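## Task

Take the banana and the orange out of the pan and get each one completely into the bag, in the space between its two layers. At the end every other item, including the white ball, must still be in the pan; the loaded part of the bag must lie on the table; no more than one corner of the bag may rest on an arm's base; no part of the bag may be in the pan; and no part of it may hang over the table edge by more than about a finger's width.

## Robot and tools

Robot: two arms, left_arm and right_arm, each with six joints and a two-finger gripper. Joint order, always: waist, shoulder, elbow, wrist pitch, wrist yaw, wrist roll. Stated ranges (rad): waist -2.618 to 3.054, shoulder 0.000 to 3.142, elbow 0.000 to 3.142, wrist pitch -1.571 to 1.571, wrist yaw -1.571 to 1.571, wrist roll -2.094 to 2.094. The true ends may differ by up to 0.059 rad.

Frames: the scene frame has its origin at table-top height, halfway between the nominal arm bases; +z is up, +x reaches out over the table, and left_arm sits on the +y side (arm names do not match image sides). Calibrated bases: left_arm at (-0.019, +0.343, +0.033) m, quat_wxyz (+1.000, 0, 0, -0.008); right_arm at (-0.046, -0.254, +0.023) m, quat_wxyz (+1.000, 0, 0, +0.016). Gripper poses, velocities and wrist-camera poses are given in each arm's own base frame; the table and fixed cameras use the scene frame.

The row: every motion command is built from rows of 14 numbers, each in [-1, 1], covering both arms even when one stays still: left_arm's six joint values then its opening, then right_arm's six joint values then its opening. Joint values are offsets, not poses: they are added to the arm's Joint targets as they stood when the action (or move) began, not to the previous row. Scale: 1.0 equals 2.224 rad for waist, shoulder and elbow, and 8.485 rad for the three wrist joints. Opening is absolute: +1 fully open, -1 closed. Writing 0 as an opening closes halfway; to keep a gripper as it is, resend its current command (see Tool commands).

execute_actions: argument actions is a list of up to 15 actions; each action is a list of up to 15 rows, one per 1/30 s control step; a shorter action repeats its final row until 15 steps (0.5 s) pass. An empty list just reports state. Any action that would push a joint more than 0.059 rad beyond its range is rejected for both arms; a malformed action or a failing first action rejects the whole call. cameras: list of names; omitted, null or ["all"] gives all, [] gives none, an unknown name voids the call.

move: target is one row or a list of up to 15 rows, each row's offsets measured from the same starting Joint targets. Joints are interpolated together, so grippers trace curves, with no obstacle avoidance. speed (rad/s, 0.01 to 12.57, default 0.5) caps the joint with the largest travel; one value or one per target. blend (rad) rounds corners in a list. opening_speed (per second on the opening scale, at least 0.2) ramps the fingers; use it slow for squashable items. Paths last 0.5 to 10 s. blocking=false returns after about 0.5 s while the move runs. The move: line reports done, off_target (resting more than 0.035 rad off), moving, held or fault, plus limits=held if steps were withheld. Neither done nor off_target tells you about contact.

wait: seconds 0 to 10; arms hold their commands, a running move continues. stop: brakes a running move, needing room. zoom_image: camera (one of cam_head_left, cam_head_right, cam_high, cam_low, cam_left_wrist, cam_right_wrist) and region [x0, y0, x1, y1] in pixels from the top-left, at most 504 by 504, on the latest image. finished_scene: scene number 1 or 2; irreversible, and the goal must hold without the robot.

Results: end_effector_position (m) and end_effector_quat_wxyz per arm in its base frame; this point lies between the pads about 1 cm behind the tips; fingers point along gripper +z and open along y. Joint positions (rad) and Joint velocities (rad/s) per arm, with pad gap last (m; 0.094 open). Joint targets are the base for your next offsets. grip_measured is the finger opening on the command scale, slightly wide when empty, narrower than a squeezed part. "joint sent to its limit" and "joint command not followed" (clearance check altered targets) may appear. Joint torques follow joint order, positive toward larger angles; the first three wrap at ±28 N m. Velocities "within noise" means the arm is still. All images are 896x504.

Motion limits: each target can lead its measured angle by at most 0.339 rad (first three joints) or 2.2 rad (wrists), and targets implying a gripper jump over 200 mm are scaled back, so large offsets take several actions. Friction and load leave joints short, especially at full reach; tiny turns may not happen.

Avoid: dropping items or releasing them while moving, fast impacts, hard presses against the table, heavy or fixed things, any contact or squeeze between the two arms (including closing on the other gripper's fingers), and anything leaving the table. To end a push, command targets back beyond current positions. Holding loads or straining toward unreachable poses heats motors: MOTOR HOT appears at 75 °C, 90 °C folds that arm away for the rest of the scene, 100 °C makes it collapse. Loose objects may occasionally get nudged by outside pushes.

Each tool is called as name([rows], argument=value, ...), one row to a line, values as JSON.

## Session

execute_actions(actions=[])

Scene clock: 0.00 s.
left_arm: end_effector_position=(+0.3963, +0.0311, +0.0943) grip_measured=+1.000 end_effector_quat_wxyz=(+0.587, -0.050, +0.806, +0.059) | right_arm: end_effector_position=(+0.3989, +0.0123, +0.0807) grip_measured=+1.000 end_effector_quat_wxyz=(+0.550, -0.013, +0.835, -0.014)
Joint positions: left_arm=[0.018 1.567 0.361 0.893 -0.137 -0.006 0.094] | right_arm=[0.058 1.557 0.408 0.741 0.063 -0.014 0.094]
Joint velocities: within noise
Joint torques (N m): no reading
Heat: left arm: 25 °C; right arm: 31 °C.
Joint targets: left_arm=[0.018 1.563 0.365 0.889 -0.137 -0.006] | right_arm=[0.058 1.547 0.419 0.755 0.063 -0.014]
Tool commands: left_gripper/opening=+1.0 right_gripper/opening=+1.0

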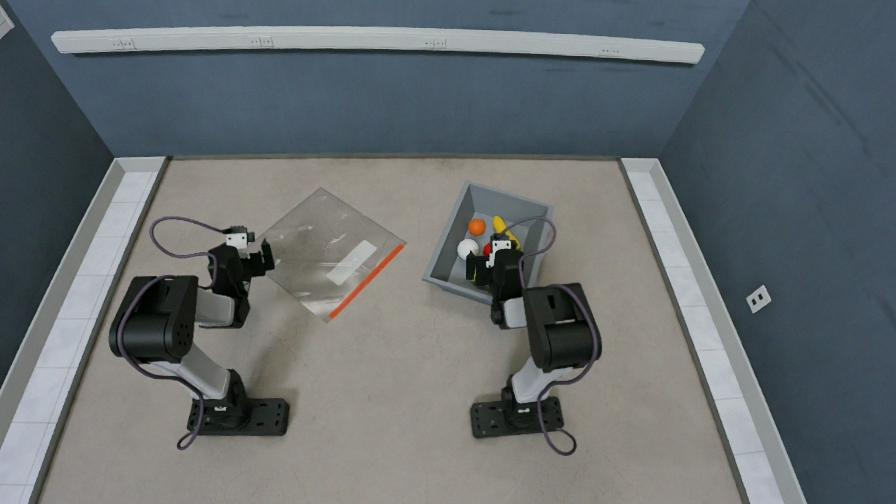

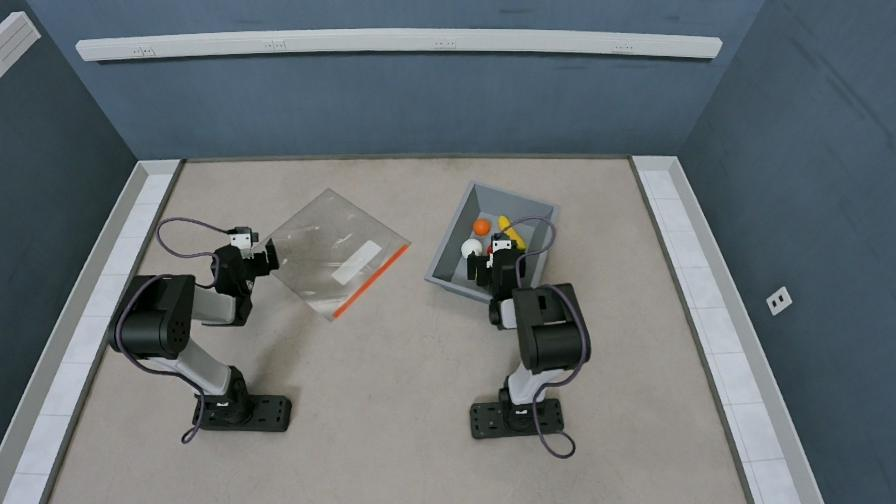

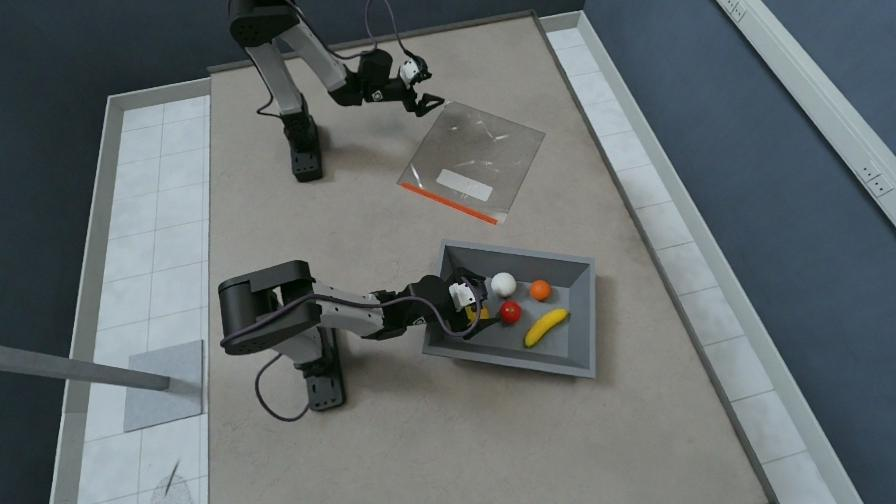

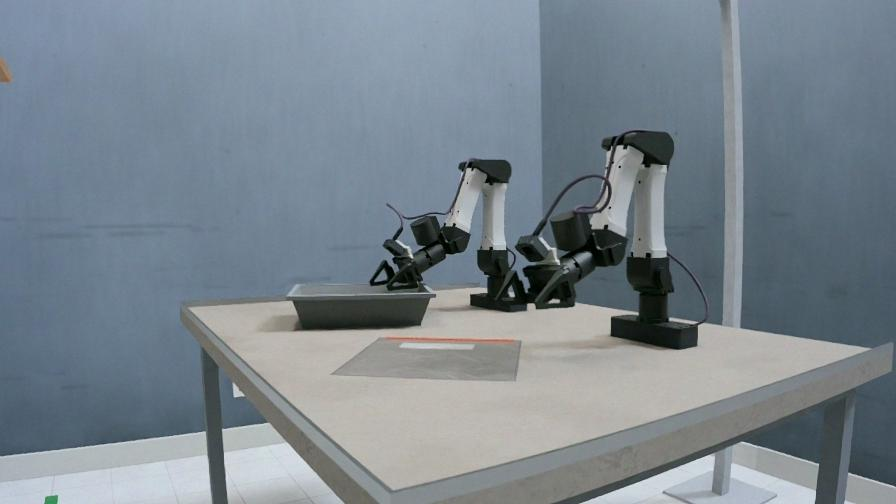

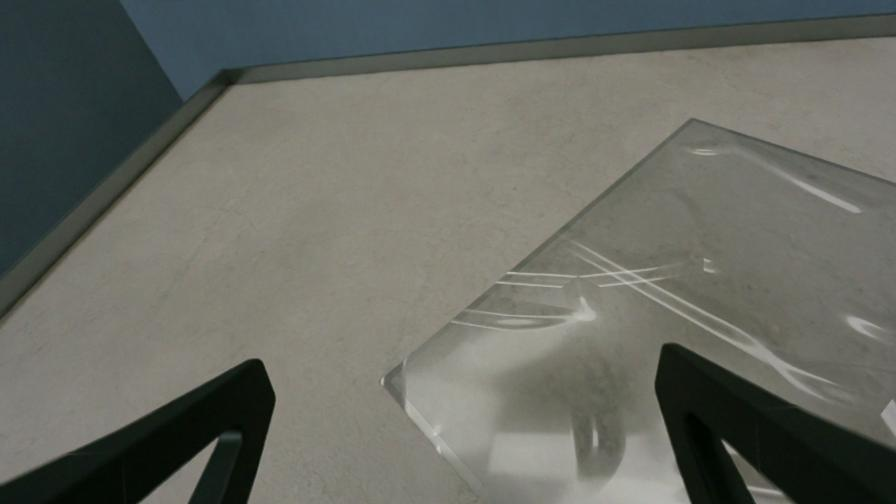

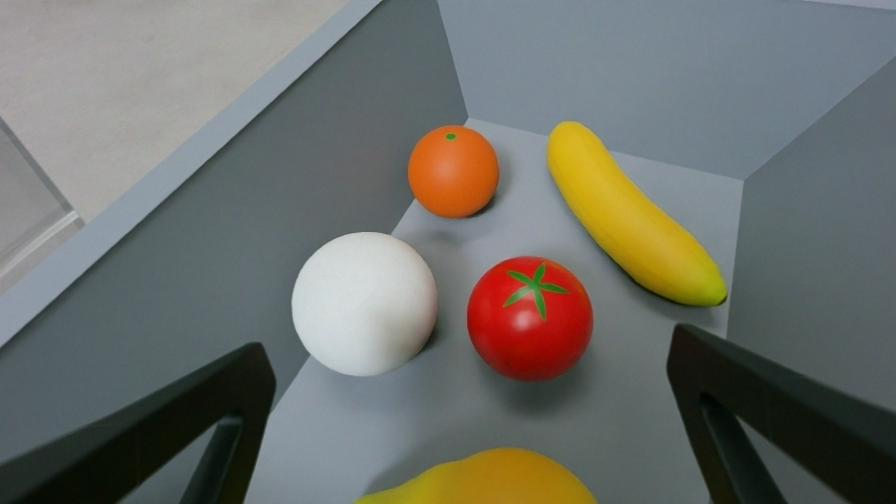

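move([
  [0,0,0,0,0,0,1,0,-0.09,0,0,-0.0074,0.0016,0.3],
  [0,0,0,0,0,0,1,0.05,-0.3426,0.1628,-0.195,-0.0074,0.0016,0.3],
  [0,0,0,0,0,0,1,0.266,-0.3426,0.1628,-0.195,-0.0074,0.0016,0.3],
], speed=[0.5,0.7,0.7], blend=[0.05,0.1,0])

Scene clock: 5.10 s.
left_arm: end_effector_position=(+0.3963, +0.0311, +0.0943) grip_measured=+1.000 end_effector_quat_wxyz=(+0.587, -0.050, +0.806, +0.059) | right_arm: end_effector_position=(+0.1830, +0.1356, +0.1507) grip_measured=+0.301 end_effector_quat_wxyz=(+0.294, -0.303, +0.902, +0.094)
Joint positions: left_arm=[0.018 1.567 0.361 0.893 -0.137 -0.006 0.094] | right_arm=[0.642 0.793 0.751 -0.901 0.006 -0.008 0.061]
Joint velocities: within noise
Joint torques (N m): left_arm=[0.24 -5.5 6.38 2.34 -0.02 -0.06] | right_arm=[0.75 -1.35 9.8 1.38 -0.08 0.11]
Heat: left arm: 27 °C; right arm: 31 °C.
Joint targets: left_arm=[0.018 1.563 0.365 0.889 -0.137 -0.006] | right_arm=[0.650 0.785 0.781 -0.900 0.000 -0.001]
move: done

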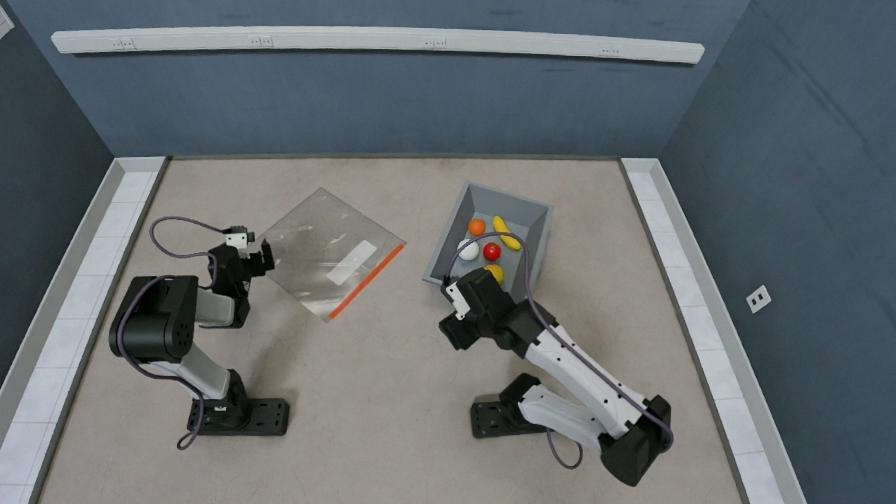

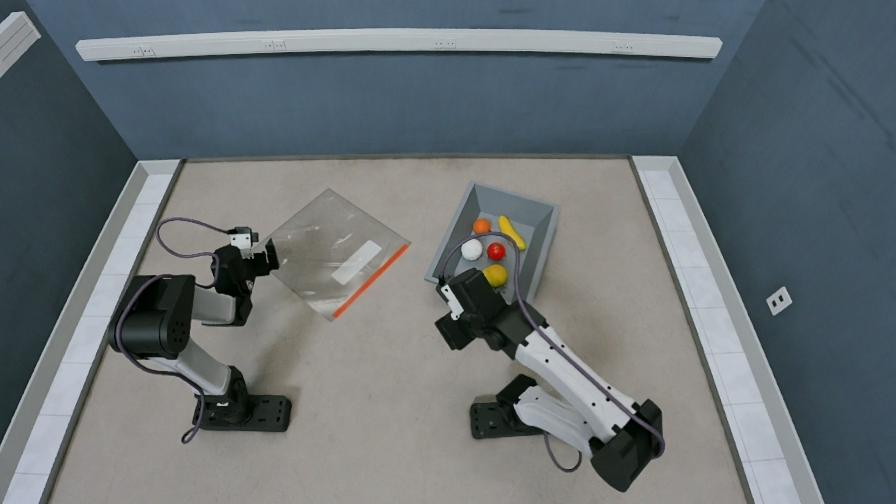

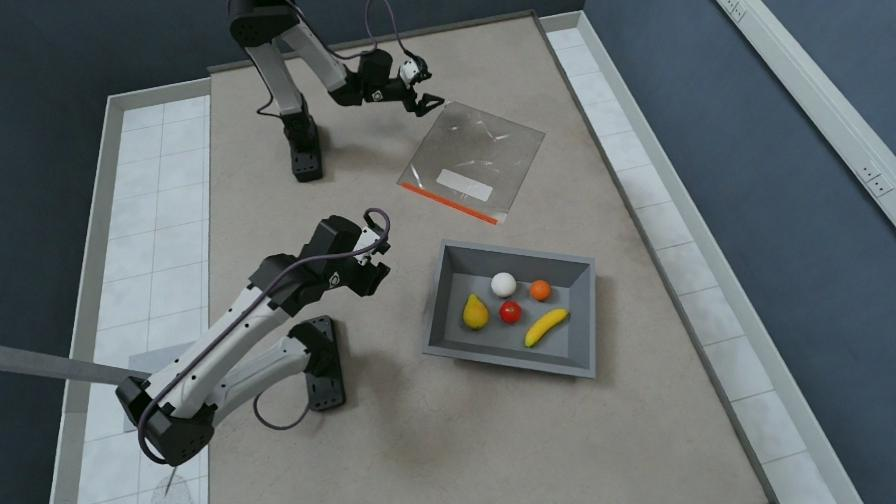

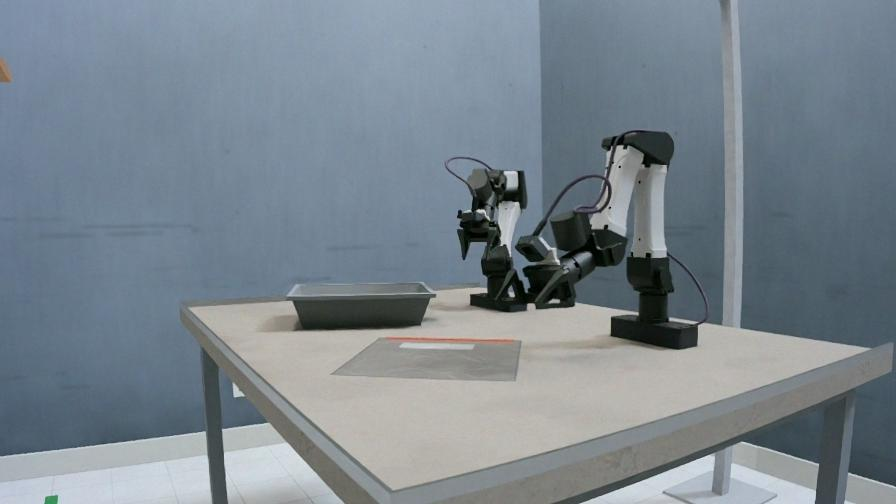

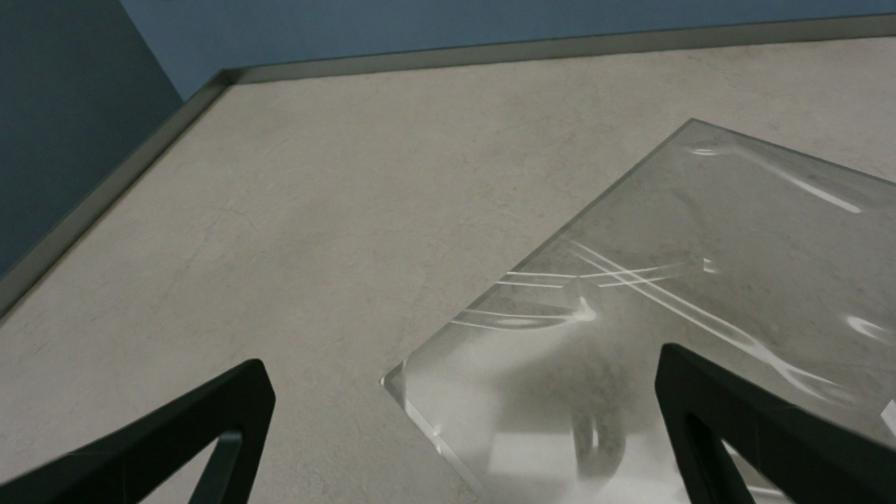

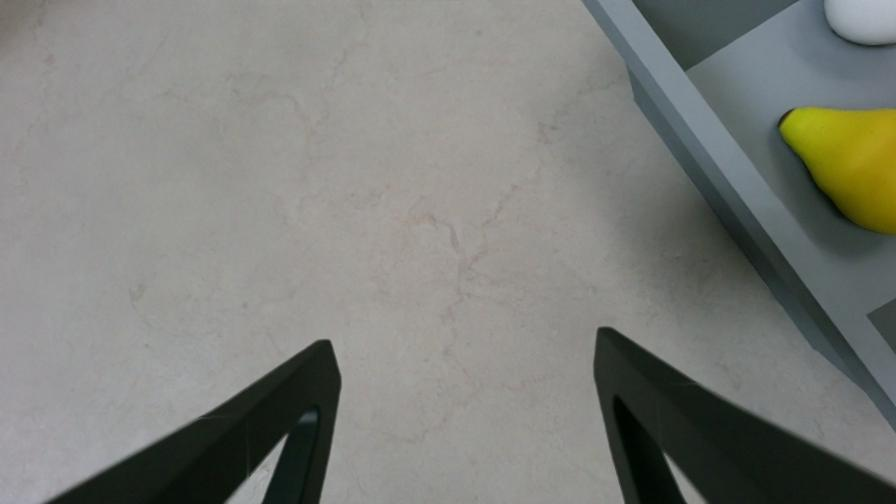

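move([
  [-0.2914,-0.1183,0.4204,-0.2462,0.0161,-0.082,0.3,0.0315,0.1416,0.0085,0.0354,0,0,0.3],
  [-0.2914,0.2914,0.7959,-0.2809,0.0161,-0.1678,0.3,0.0315,0.1416,0.0085,0.0354,0,0,0.3],
], speed=[0.9,0.6], blend=[0.1,0])

Scene clock: 11.60 s.
left_arm: end_effector_position=(+0.3469, -0.2464, +0.1181) grip_measured=+0.302 end_effector_quat_wxyz=(+0.008, -0.387, +0.922, +0.003) | right_arm: end_effector_position=(+0.2247, +0.1926, +0.1265) grip_measured=+0.301 end_effector_quat_wxyz=(+0.292, -0.334, +0.890, +0.104)
Joint positions: left_arm=[-0.624 2.2 2.116 -1.483 -0.016 -1.419 0.061] | right_arm=[0.712 1.093 0.769 -0.618 0.006 -0.008 0.061]
Joint velocities: within noise
Joint torques (N m): left_arm=[-0.23 -10.55 8.88 0.21 0.07 -0.17] | right_arm=[0.76 -2.24 10.02 1.57 -0.08 0.11]
Heat: left arm: 28 °C; right arm: 31 °C.
Joint targets: left_arm=[-0.630 2.211 2.136 -1.495 0.000 -1.430] | right_arm=[0.720 1.100 0.799 -0.600 0.000 -0.001]
move: done

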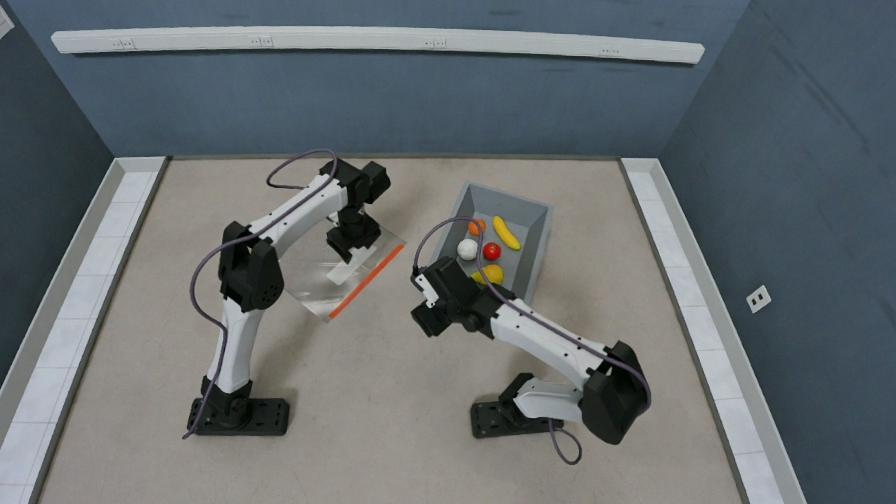

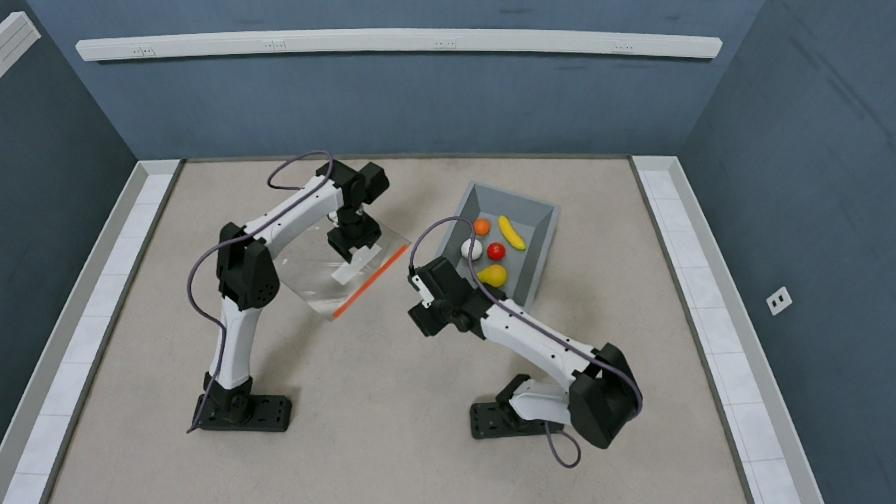

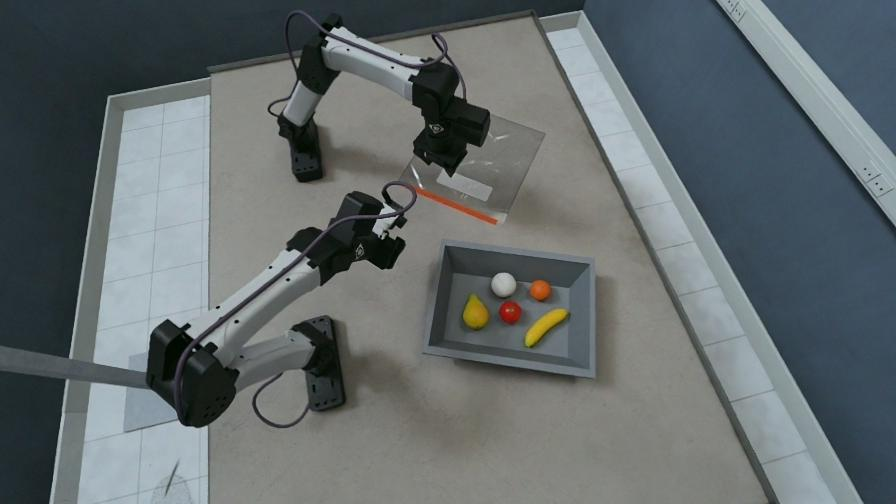

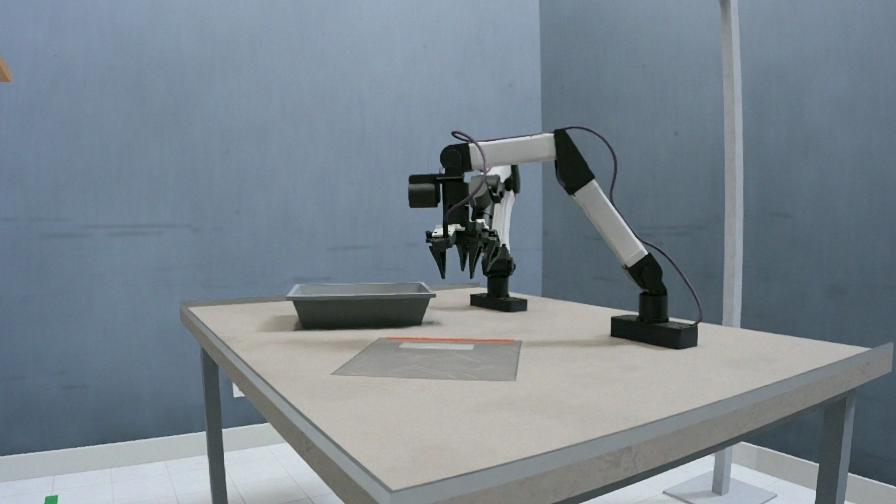

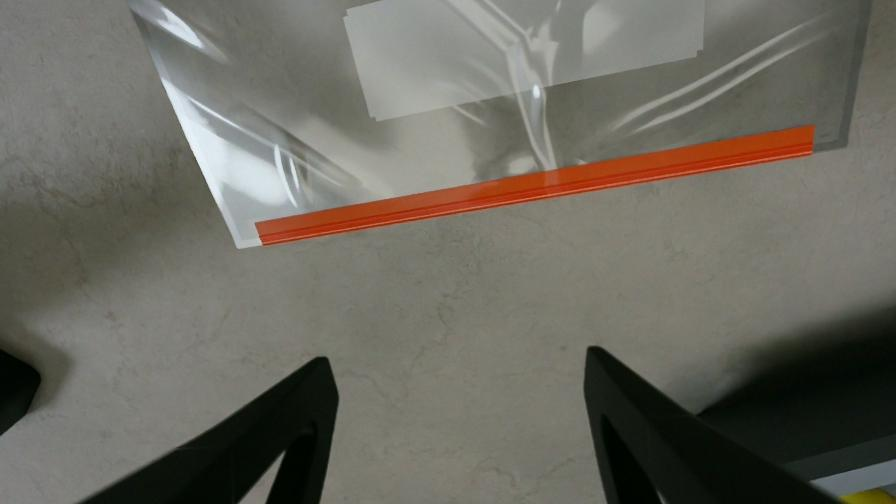

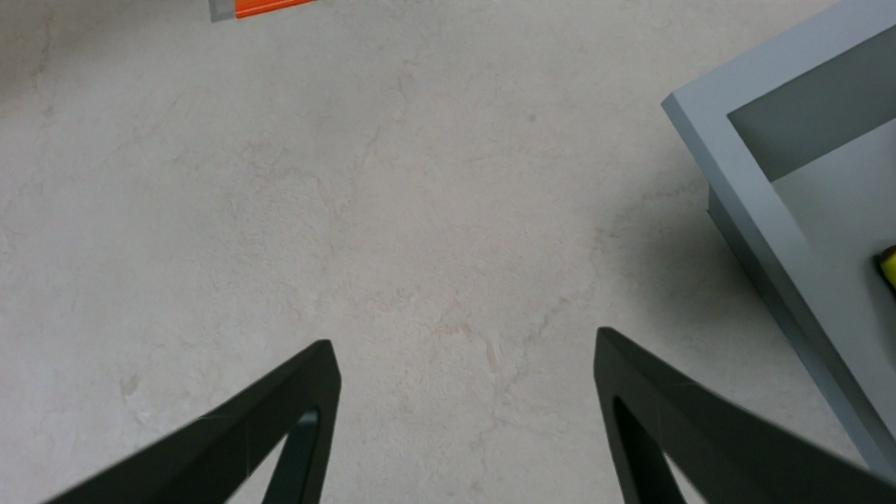

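move(target=[0.0144,0.0857,0.0758,0.0026,0,-0.0157,0.3,0,0,0,0,0,0,0.3], speed=0.3, cameras=["cam_left_wrist"])

Scene clock: 14.63 s.
left_arm: end_effector_position=(+0.3799, -0.2580, +0.0822) grip_measured=+0.302 end_effector_quat_wxyz=(+0.005, -0.457, +0.889, +0.008) | right_arm: end_effector_position=(+0.2247, +0.1926, +0.1265) grip_measured=+0.301 end_effector_quat_wxyz=(+0.292, -0.334, +0.890, +0.104)
Joint positions: left_arm=[-0.603 2.384 2.284 -1.48 -0.016 -1.552 0.061] | right_arm=[0.712 1.093 0.769 -0.618 0.006 -0.008 0.061]
Joint velocities: within noise
Joint torques (N m): left_arm=[0.61 -11.23 8.84 0.38 0.07 -0.16] | right_arm=[0.76 -2.25 10.02 1.57 -0.08 0.11]
Heat: left arm: 27 °C; right arm: 31 °C.
Joint targets: left_arm=[-0.598 2.402 2.305 -1.472 0.000 -1.564] | right_arm=[0.720 1.100 0.799 -0.600 0.000 -0.001]
move: done
Images, in order (width x height): cam_left_wrist 896x504.

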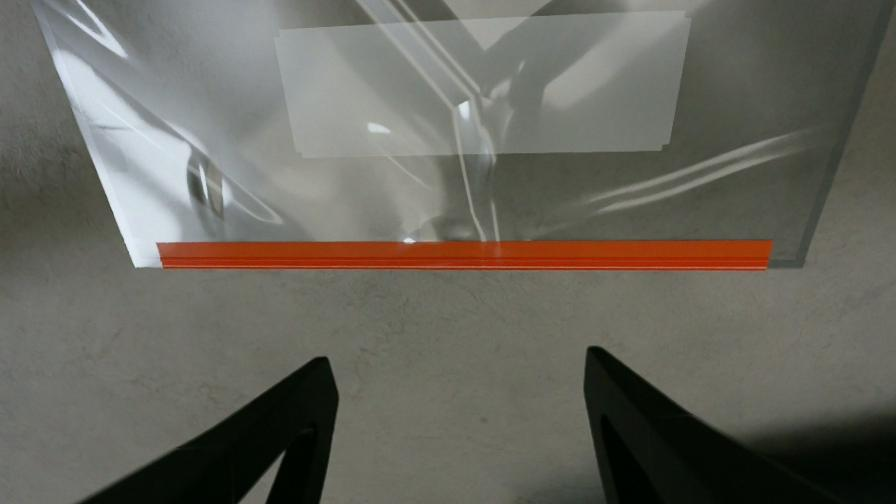

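move([
  [0,0.001,-0.1298,0.0342,0,0,0.3,0,0,0,0,0,0,0.3],
  [0,0.0087,-0.1515,0.0419,0,0,0.3,0,0,0,0,0,0,0.3],
], speed=[0.2,0.05], cameras=["cam_left_wrist"])

Scene clock: 18.63 s.
left_arm: end_effector_position=(+0.3872, -0.2630, -0.0012) grip_measured=+0.302 end_effector_quat_wxyz=(+0.012, -0.457, +0.889, -0.006) | right_arm: end_effector_position=(+0.2247, +0.1927, +0.1265) grip_measured=+0.301 end_effector_quat_wxyz=(+0.292, -0.334, +0.890, +0.104)
Joint positions: left_arm=[-0.603 2.399 1.978 -1.128 -0.016 -1.552 0.061] | right_arm=[0.712 1.093 0.769 -0.617 0.006 -0.008 0.061]
Joint velocities: within noise
Joint torques (N m): left_arm=[0.61 -11 5.87 0.5 0.07 -0.14] | right_arm=[0.75 -2.24 10.02 1.58 -0.08 0.11]
Heat: left arm: 28 °C; right arm: 31 °C.
Joint targets: left_arm=[-0.598 2.421 1.968 -1.117 0.000 -1.563] | right_arm=[0.720 1.100 0.799 -0.599 0.000 -0.001]
move: done
Images, in order (width x height): cam_left_wrist 896x504.

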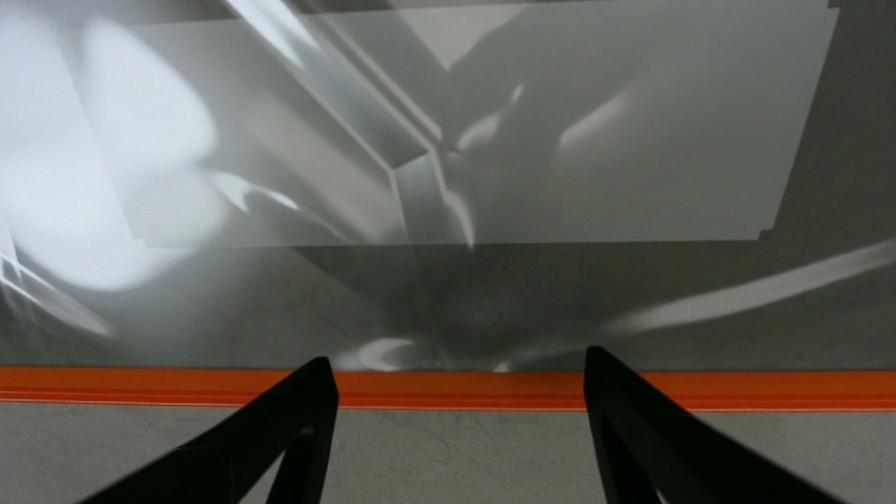

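move(target=[0,0.0025,-0.0049,0.0018,0,0,0.3,0,0,0,0,0,0,0.3], speed=0.03, cameras=["cam_left_wrist"])

move(target=[0,0.004,-0.0071,0.0029,0,0,0.3,0,0,0,0,0,0,0.3], speed=0.03, cameras=["cam_left_wrist"])

Scene clock: 19.70 s.
left_arm: end_effector_position=(+0.3870, -0.2629, -0.0063) grip_measured=+0.302 end_effector_quat_wxyz=(+0.012, -0.457, +0.889, -0.005) | right_arm: end_effector_position=(+0.2247, +0.1927, +0.1265) grip_measured=+0.301 end_effector_quat_wxyz=(+0.292, -0.334, +0.890, +0.104)
Joint positions: left_arm=[-0.603 2.404 1.967 -1.113 -0.016 -1.552 0.061] | right_arm=[0.712 1.093 0.769 -0.617 0.006 -0.008 0.061]
Joint velocities: within noise
Joint torques (N m): left_arm=[0.57 -11.06 5.83 0.5 0.07 -0.14] | right_arm=[0.73 -2.25 10.02 1.57 -0.08 0.11]
Heat: left arm: 28 °C; right arm: 31 °C.
Joint targets: left_arm=[-0.598 2.427 1.957 -1.102 0.000 -1.563] | right_arm=[0.720 1.100 0.799 -0.599 0.000 -0.001]
move: done
Images, in order (width x height): cam_left_wrist 896x504.

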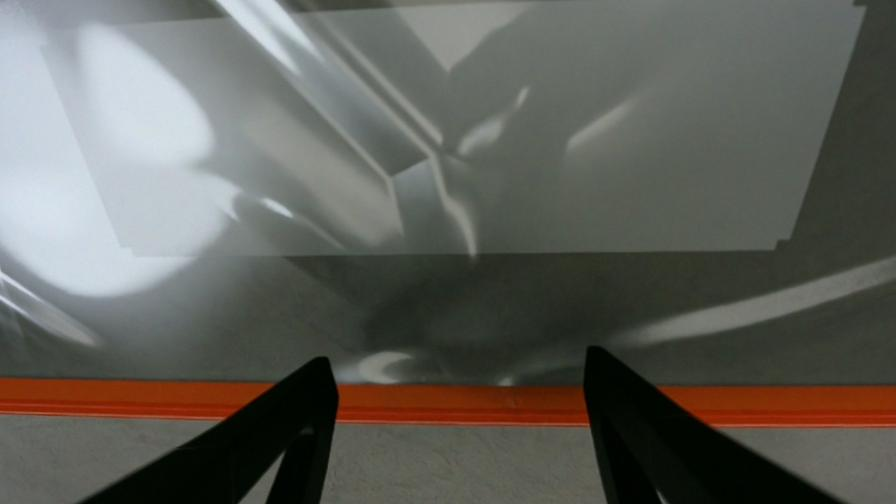

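Scene clock: 20.83 s.
left_arm: end_effector_position=(+0.3875, -0.2632, -0.0137) grip_measured=+0.302 end_effector_quat_wxyz=(+0.012, -0.457, +0.889, -0.006) | right_arm: end_effector_position=(+0.2247, +0.1927, +0.1265) grip_measured=+0.301 end_effector_quat_wxyz=(+0.292, -0.334, +0.890, +0.104)
Joint positions: left_arm=[-0.603 2.412 1.951 -1.088 -0.016 -1.552 0.061] | right_arm=[0.712 1.093 0.769 -0.617 0.006 -0.008 0.061]
Joint velocities: within noise
Joint torques (N m): left_arm=[0.58 -11 5.82 0.47 0.08 -0.14] | right_arm=[0.75 -2.24 10 1.57 -0.08 0.11]
Heat: left arm: 28 °C; right arm: 31 °C.
Joint targets: left_arm=[-0.598 2.436 1.941 -1.077 0.000 -1.563] | right_arm=[0.720 1.100 0.799 -0.599 0.000 -0.001]
move: done
Images, in order (width x height): cam_left_wrist 896x504.

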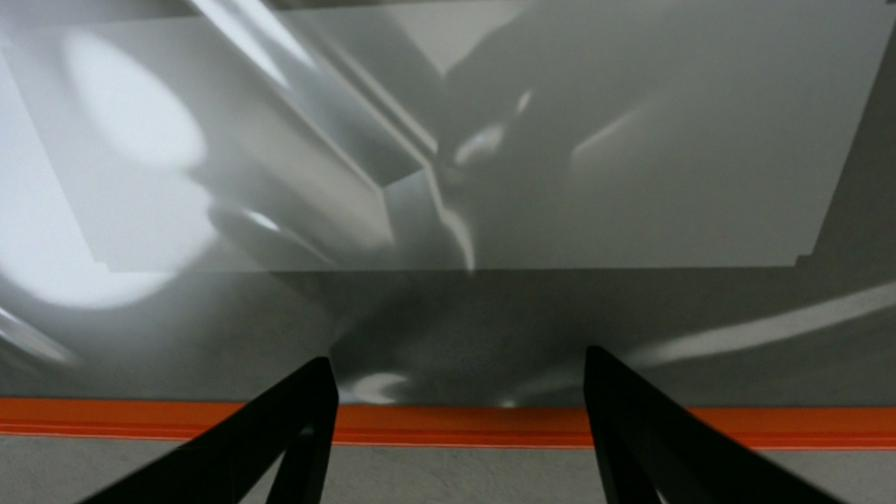

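move(target=[0,0.0025,-0.0045,0.0018,0,0,0.3,0,0,0,0,0,0,0.3], speed=0.03, cameras=["cam_left_wrist"])

move(target=[0,0.0025,-0.0045,0.0018,0,0,0.3,0,0,0,0,0,0,0.3], speed=0.03, cameras=["cam_left_wrist"])

Scene clock: 21.90 s.
left_arm: end_effector_position=(+0.3877, -0.2633, -0.0149) grip_measured=+0.302 end_effector_quat_wxyz=(+0.013, -0.457, +0.889, -0.007) | right_arm: end_effector_position=(+0.2247, +0.1927, +0.1265) grip_measured=+0.301 end_effector_quat_wxyz=(+0.292, -0.334, +0.890, +0.104)
Joint positions: left_arm=[-0.603 2.412 1.946 -1.081 -0.016 -1.552 0.061] | right_arm=[0.712 1.093 0.769 -0.617 0.006 -0.008 0.061]
Joint velocities: within noise
Joint torques (N m): left_arm=[0.58 -10.55 5.34 0.6 0.08 -0.14] | right_arm=[0.73 -2.26 9.99 1.57 -0.08 0.11]
Heat: left arm: 29 °C; right arm: 31 °C.
Joint targets: left_arm=[-0.598 2.441 1.931 -1.062 0.000 -1.563] | right_arm=[0.720 1.100 0.799 -0.599 0.000 -0.001]
move: done
Images, in order (width x height): cam_left_wrist 896x504.

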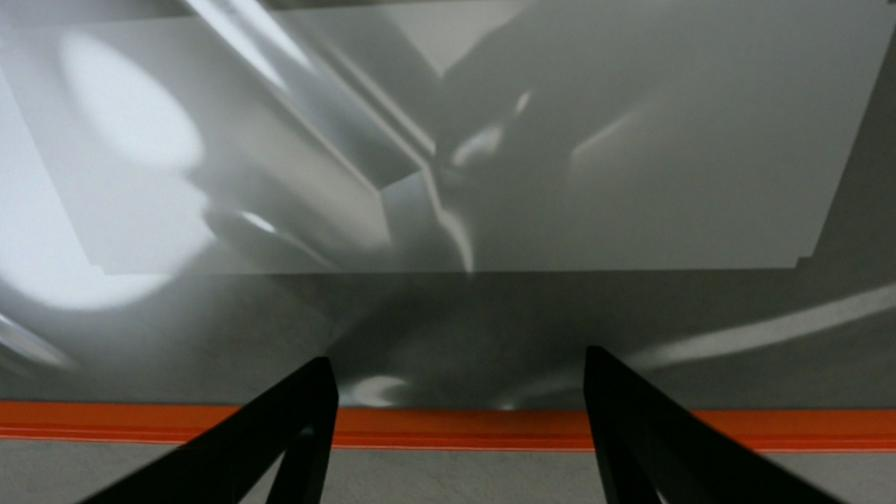

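Scene clock: 22.63 s.
left_arm: end_effector_position=(+0.3875, -0.2632, -0.0156) grip_measured=+0.302 end_effector_quat_wxyz=(+0.013, -0.457, +0.889, -0.007) | right_arm: end_effector_position=(+0.2247, +0.1927, +0.1265) grip_measured=+0.301 end_effector_quat_wxyz=(+0.292, -0.334, +0.890, +0.104)
Joint positions: left_arm=[-0.603 2.412 1.944 -1.078 -0.016 -1.552 0.061] | right_arm=[0.712 1.093 0.769 -0.617 0.006 -0.008 0.061]
Joint velocities: within noise
Joint torques (N m): left_arm=[0.61 -10.11 4.57 0.74 0.07 -0.13] | right_arm=[0.75 -2.25 10 1.57 -0.08 0.11]
Heat: left arm: 29 °C; right arm: 31 °C.
Joint targets: left_arm=[-0.598 2.447 1.921 -1.047 0.000 -1.563] | right_arm=[0.720 1.100 0.799 -0.599 0.000 -0.001]
move: done
Images, in order (width x height): cam_left_wrist 896x504.

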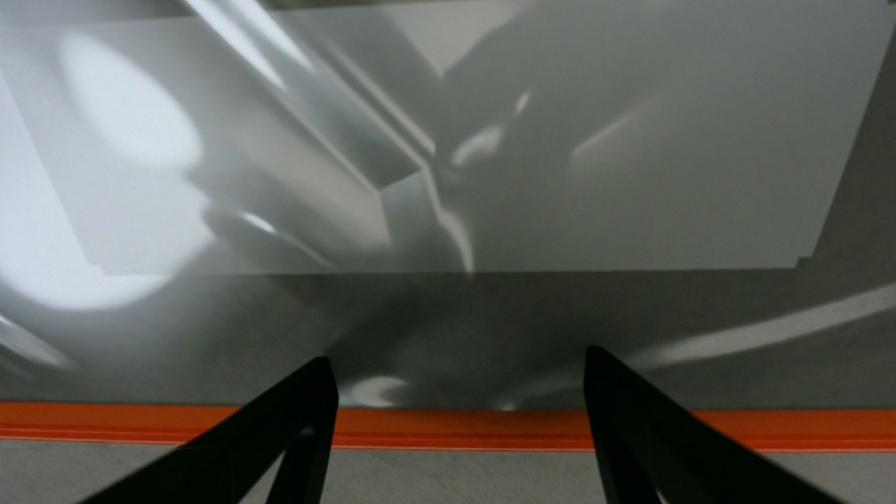

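move(target=[0,0,0,0,0,0,-1,0,0,0,0,0,0,0.3], opening_speed=0.6, cameras=["cam_left_wrist"])

Scene clock: 25.17 s.
left_arm: end_effector_position=(+0.3892, -0.2644, -0.0156) grip_measured=-0.985 end_effector_quat_wxyz=(+0.015, -0.457, +0.889, -0.011) | right_arm: end_effector_position=(+0.2247, +0.1927, +0.1265) grip_measured=+0.301 end_effector_quat_wxyz=(+0.292, -0.334, +0.890, +0.104)
Joint positions: left_arm=[-0.603 2.412 1.943 -1.07 -0.016 -1.552 0.001] | right_arm=[0.712 1.093 0.769 -0.617 0.006 -0.008 0.061]
Joint velocities: within noise
Joint torques (N m): left_arm=[0.59 -10.15 4.62 0.66 0.08 -0.13] | right_arm=[0.75 -2.25 10.02 1.58 -0.08 0.11]
Heat: left arm: 29 °C; right arm: 31 °C.
Joint targets: left_arm=[-0.598 2.447 1.921 -1.047 0.000 -1.563] | right_arm=[0.720 1.100 0.799 -0.599 0.000 -0.001]
move: done
Images, in order (width x height): cam_left_wrist 896x504.

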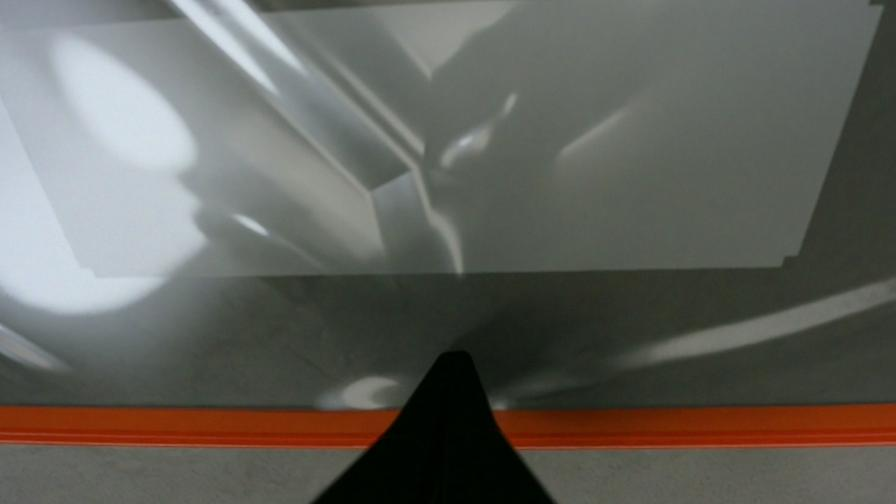

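move(target=[0,-0.0125,0.028,-0.011,0,0,-1,0,0,0,0,0,0,0.3], speed=0.05, cameras=["cam_left_wrist"])

Scene clock: 27.67 s.
left_arm: end_effector_position=(+0.3822, -0.2596, -0.0109) grip_measured=-0.985 end_effector_quat_wxyz=(+0.006, -0.457, +0.889, +0.006) | right_arm: end_effector_position=(+0.2247, +0.1927, +0.1265) grip_measured=+0.301 end_effector_quat_wxyz=(+0.292, -0.334, +0.890, +0.104)
Joint positions: left_arm=[-0.603 2.412 1.963 -1.127 -0.016 -1.553 0.001] | right_arm=[0.712 1.093 0.769 -0.617 0.006 -0.008 0.061]
Joint velocities: within noise
Joint torques (N m): left_arm=[0.58 -12.25 8.77 0.17 0.06 -0.14] | right_arm=[0.75 -2.24 10 1.57 -0.08 0.11]
Heat: left arm: 29 °C; right arm: 31 °C.
Joint targets: left_arm=[-0.598 2.419 1.983 -1.140 0.000 -1.563] | right_arm=[0.720 1.100 0.799 -0.599 0.000 -0.001]
move: done
Images, in order (width x height): cam_left_wrist 896x504.

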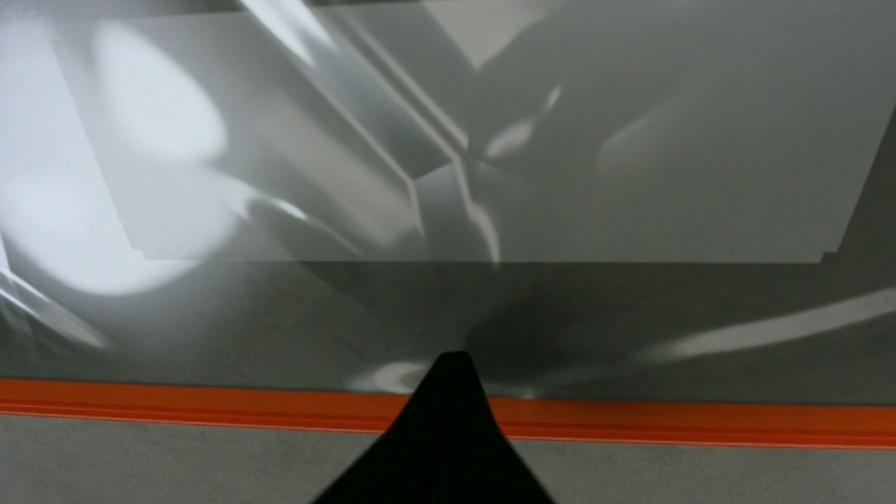

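move([
  [0,0,0,0,0,0,0.3,0,0,0,0,0,0,0.3],
  [0,0.0171,-0.0369,0.0145,0,0,0.3,0,0,0,0,0,0,0.3],
], speed=[0.1,0.05], cameras=["cam_left_wrist"])

move(target=[0,0,0,0,0,0,-1,0,0,0,0,0,0,0.3], opening_speed=0.6, cameras=["cam_left_wrist"])

Scene clock: 31.47 s.
left_arm: end_effector_position=(+0.3871, -0.2629, -0.0170) grip_measured=+0.298 end_effector_quat_wxyz=(+0.012, -0.457, +0.889, -0.006) | right_arm: end_effector_position=(+0.2247, +0.1927, +0.1265) grip_measured=+0.301 end_effector_quat_wxyz=(+0.292, -0.334, +0.890, +0.104)
Joint positions: left_arm=[-0.603 2.413 1.939 -1.074 -0.016 -1.553 0.061] | right_arm=[0.712 1.093 0.769 -0.617 0.006 -0.008 0.061]
Joint velocities: within noise
Joint torques (N m): left_arm=[0.57 -9.33 3.14 1.03 0.06 -0.14] | right_arm=[0.76 -2.24 10.02 1.58 -0.08 0.11]
Heat: left arm: 30 °C; right arm: 31 °C.
Joint targets: left_arm=[-0.598 2.457 1.901 -1.017 -0.001 -1.563] | right_arm=[0.720 1.100 0.799 -0.599 0.000 -0.001]
move: off_target (left_arm); left_arm: the wrist pitch is farthest, 0.057 rad from its target
Images, in order (width x height): cam_left_wrist 896x504.

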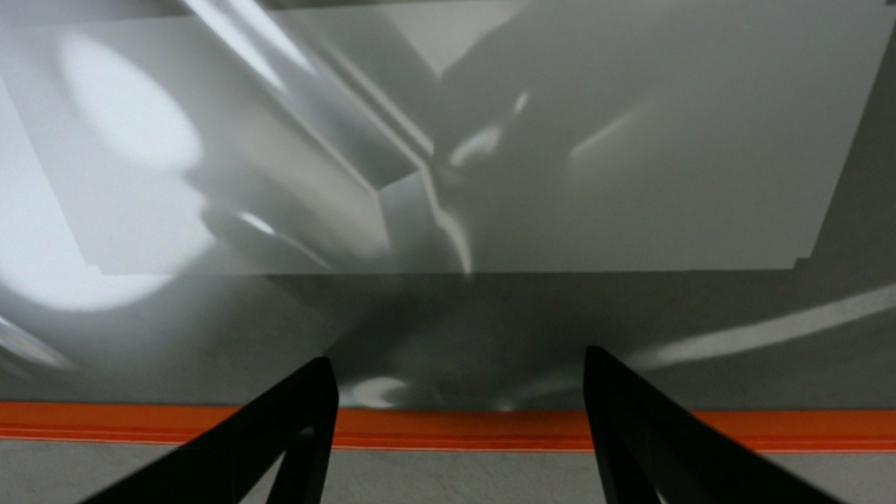

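Scene clock: 33.83 s.
left_arm: end_effector_position=(+0.3893, -0.2645, -0.0167) grip_measured=-0.985 end_effector_quat_wxyz=(+0.015, -0.457, +0.889, -0.011) | right_arm: end_effector_position=(+0.2247, +0.1927, +0.1265) grip_measured=+0.301 end_effector_quat_wxyz=(+0.292, -0.334, +0.890, +0.104)
Joint positions: left_arm=[-0.603 2.412 1.939 -1.063 -0.016 -1.553 0.001] | right_arm=[0.712 1.093 0.769 -0.617 0.006 -0.008 0.061]
Joint velocities: within noise
Joint torques (N m): left_arm=[0.62 -9.33 3.18 0.94 0.07 -0.13] | right_arm=[0.75 -2.25 9.99 1.57 -0.08 0.11]
Heat: left arm: 31 °C; right arm: 31 °C.
Joint targets: left_arm=[-0.598 2.457 1.901 -1.017 -0.001 -1.563] | right_arm=[0.720 1.100 0.799 -0.599 0.000 -0.001]
move: off_target (left_arm); left_arm: the wrist pitch is farthest, 0.046 rad from its target
Images, in order (width x height): cam_left_wrist 896x504.

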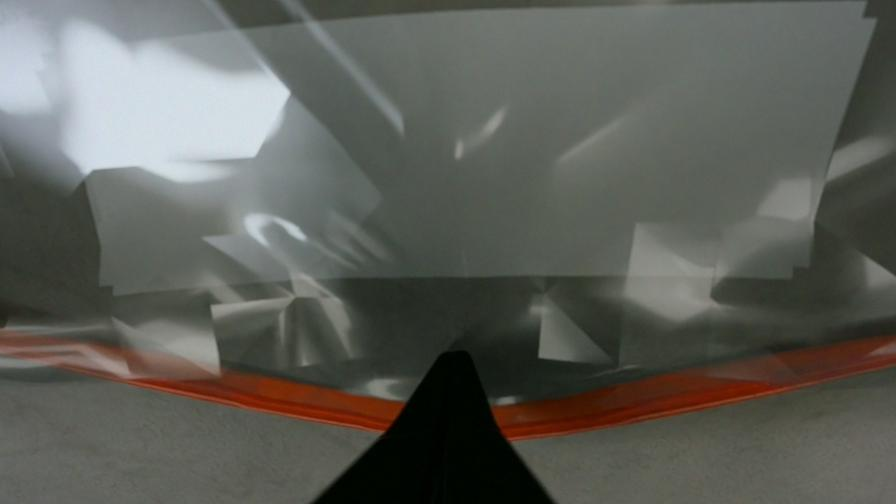

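move(target=[0,-0.0201,0.0406,-0.0156,0,0,-1,0,0,0,0,0,0,0.3], speed=0.04, cameras=["cam_left_wrist","cam_low"])

Scene clock: 37.77 s.
left_arm: end_effector_position=(+0.3823, -0.2596, -0.0088) grip_measured=-0.985 end_effector_quat_wxyz=(+0.005, -0.457, +0.889, +0.007) | right_arm: end_effector_position=(+0.2247, +0.1927, +0.1265) grip_measured=+0.301 end_effector_quat_wxyz=(+0.292, -0.334, +0.890, +0.104)
Joint positions: left_arm=[-0.603 2.412 1.971 -1.137 -0.016 -1.553 0.001] | right_arm=[0.712 1.093 0.769 -0.617 0.006 -0.008 0.061]
Joint velocities: within noise
Joint torques (N m): left_arm=[0.61 -12.74 8.81 0.18 0.07 -0.14] | right_arm=[0.76 -2.25 9.99 1.57 -0.08 0.11]
Heat: left arm: 31 °C; right arm: 31 °C.
Joint targets: left_arm=[-0.598 2.412 1.991 -1.149 -0.001 -1.563] | right_arm=[0.720 1.100 0.799 -0.599 0.000 -0.001]
move: done
Images, in order (width x height): cam_low 896x504, cam_left_wrist 896x504.

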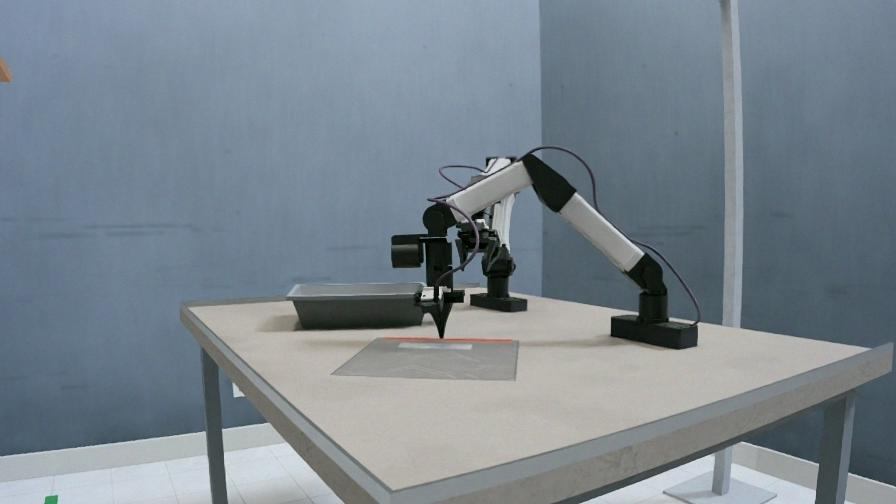

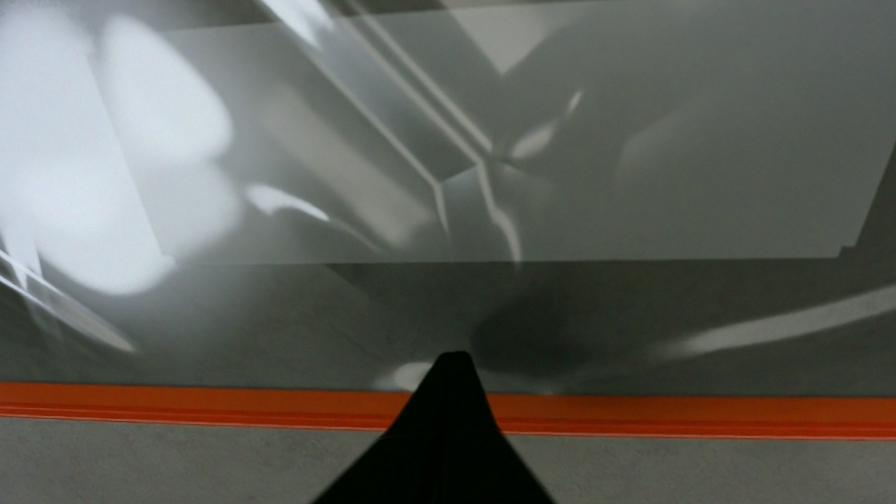

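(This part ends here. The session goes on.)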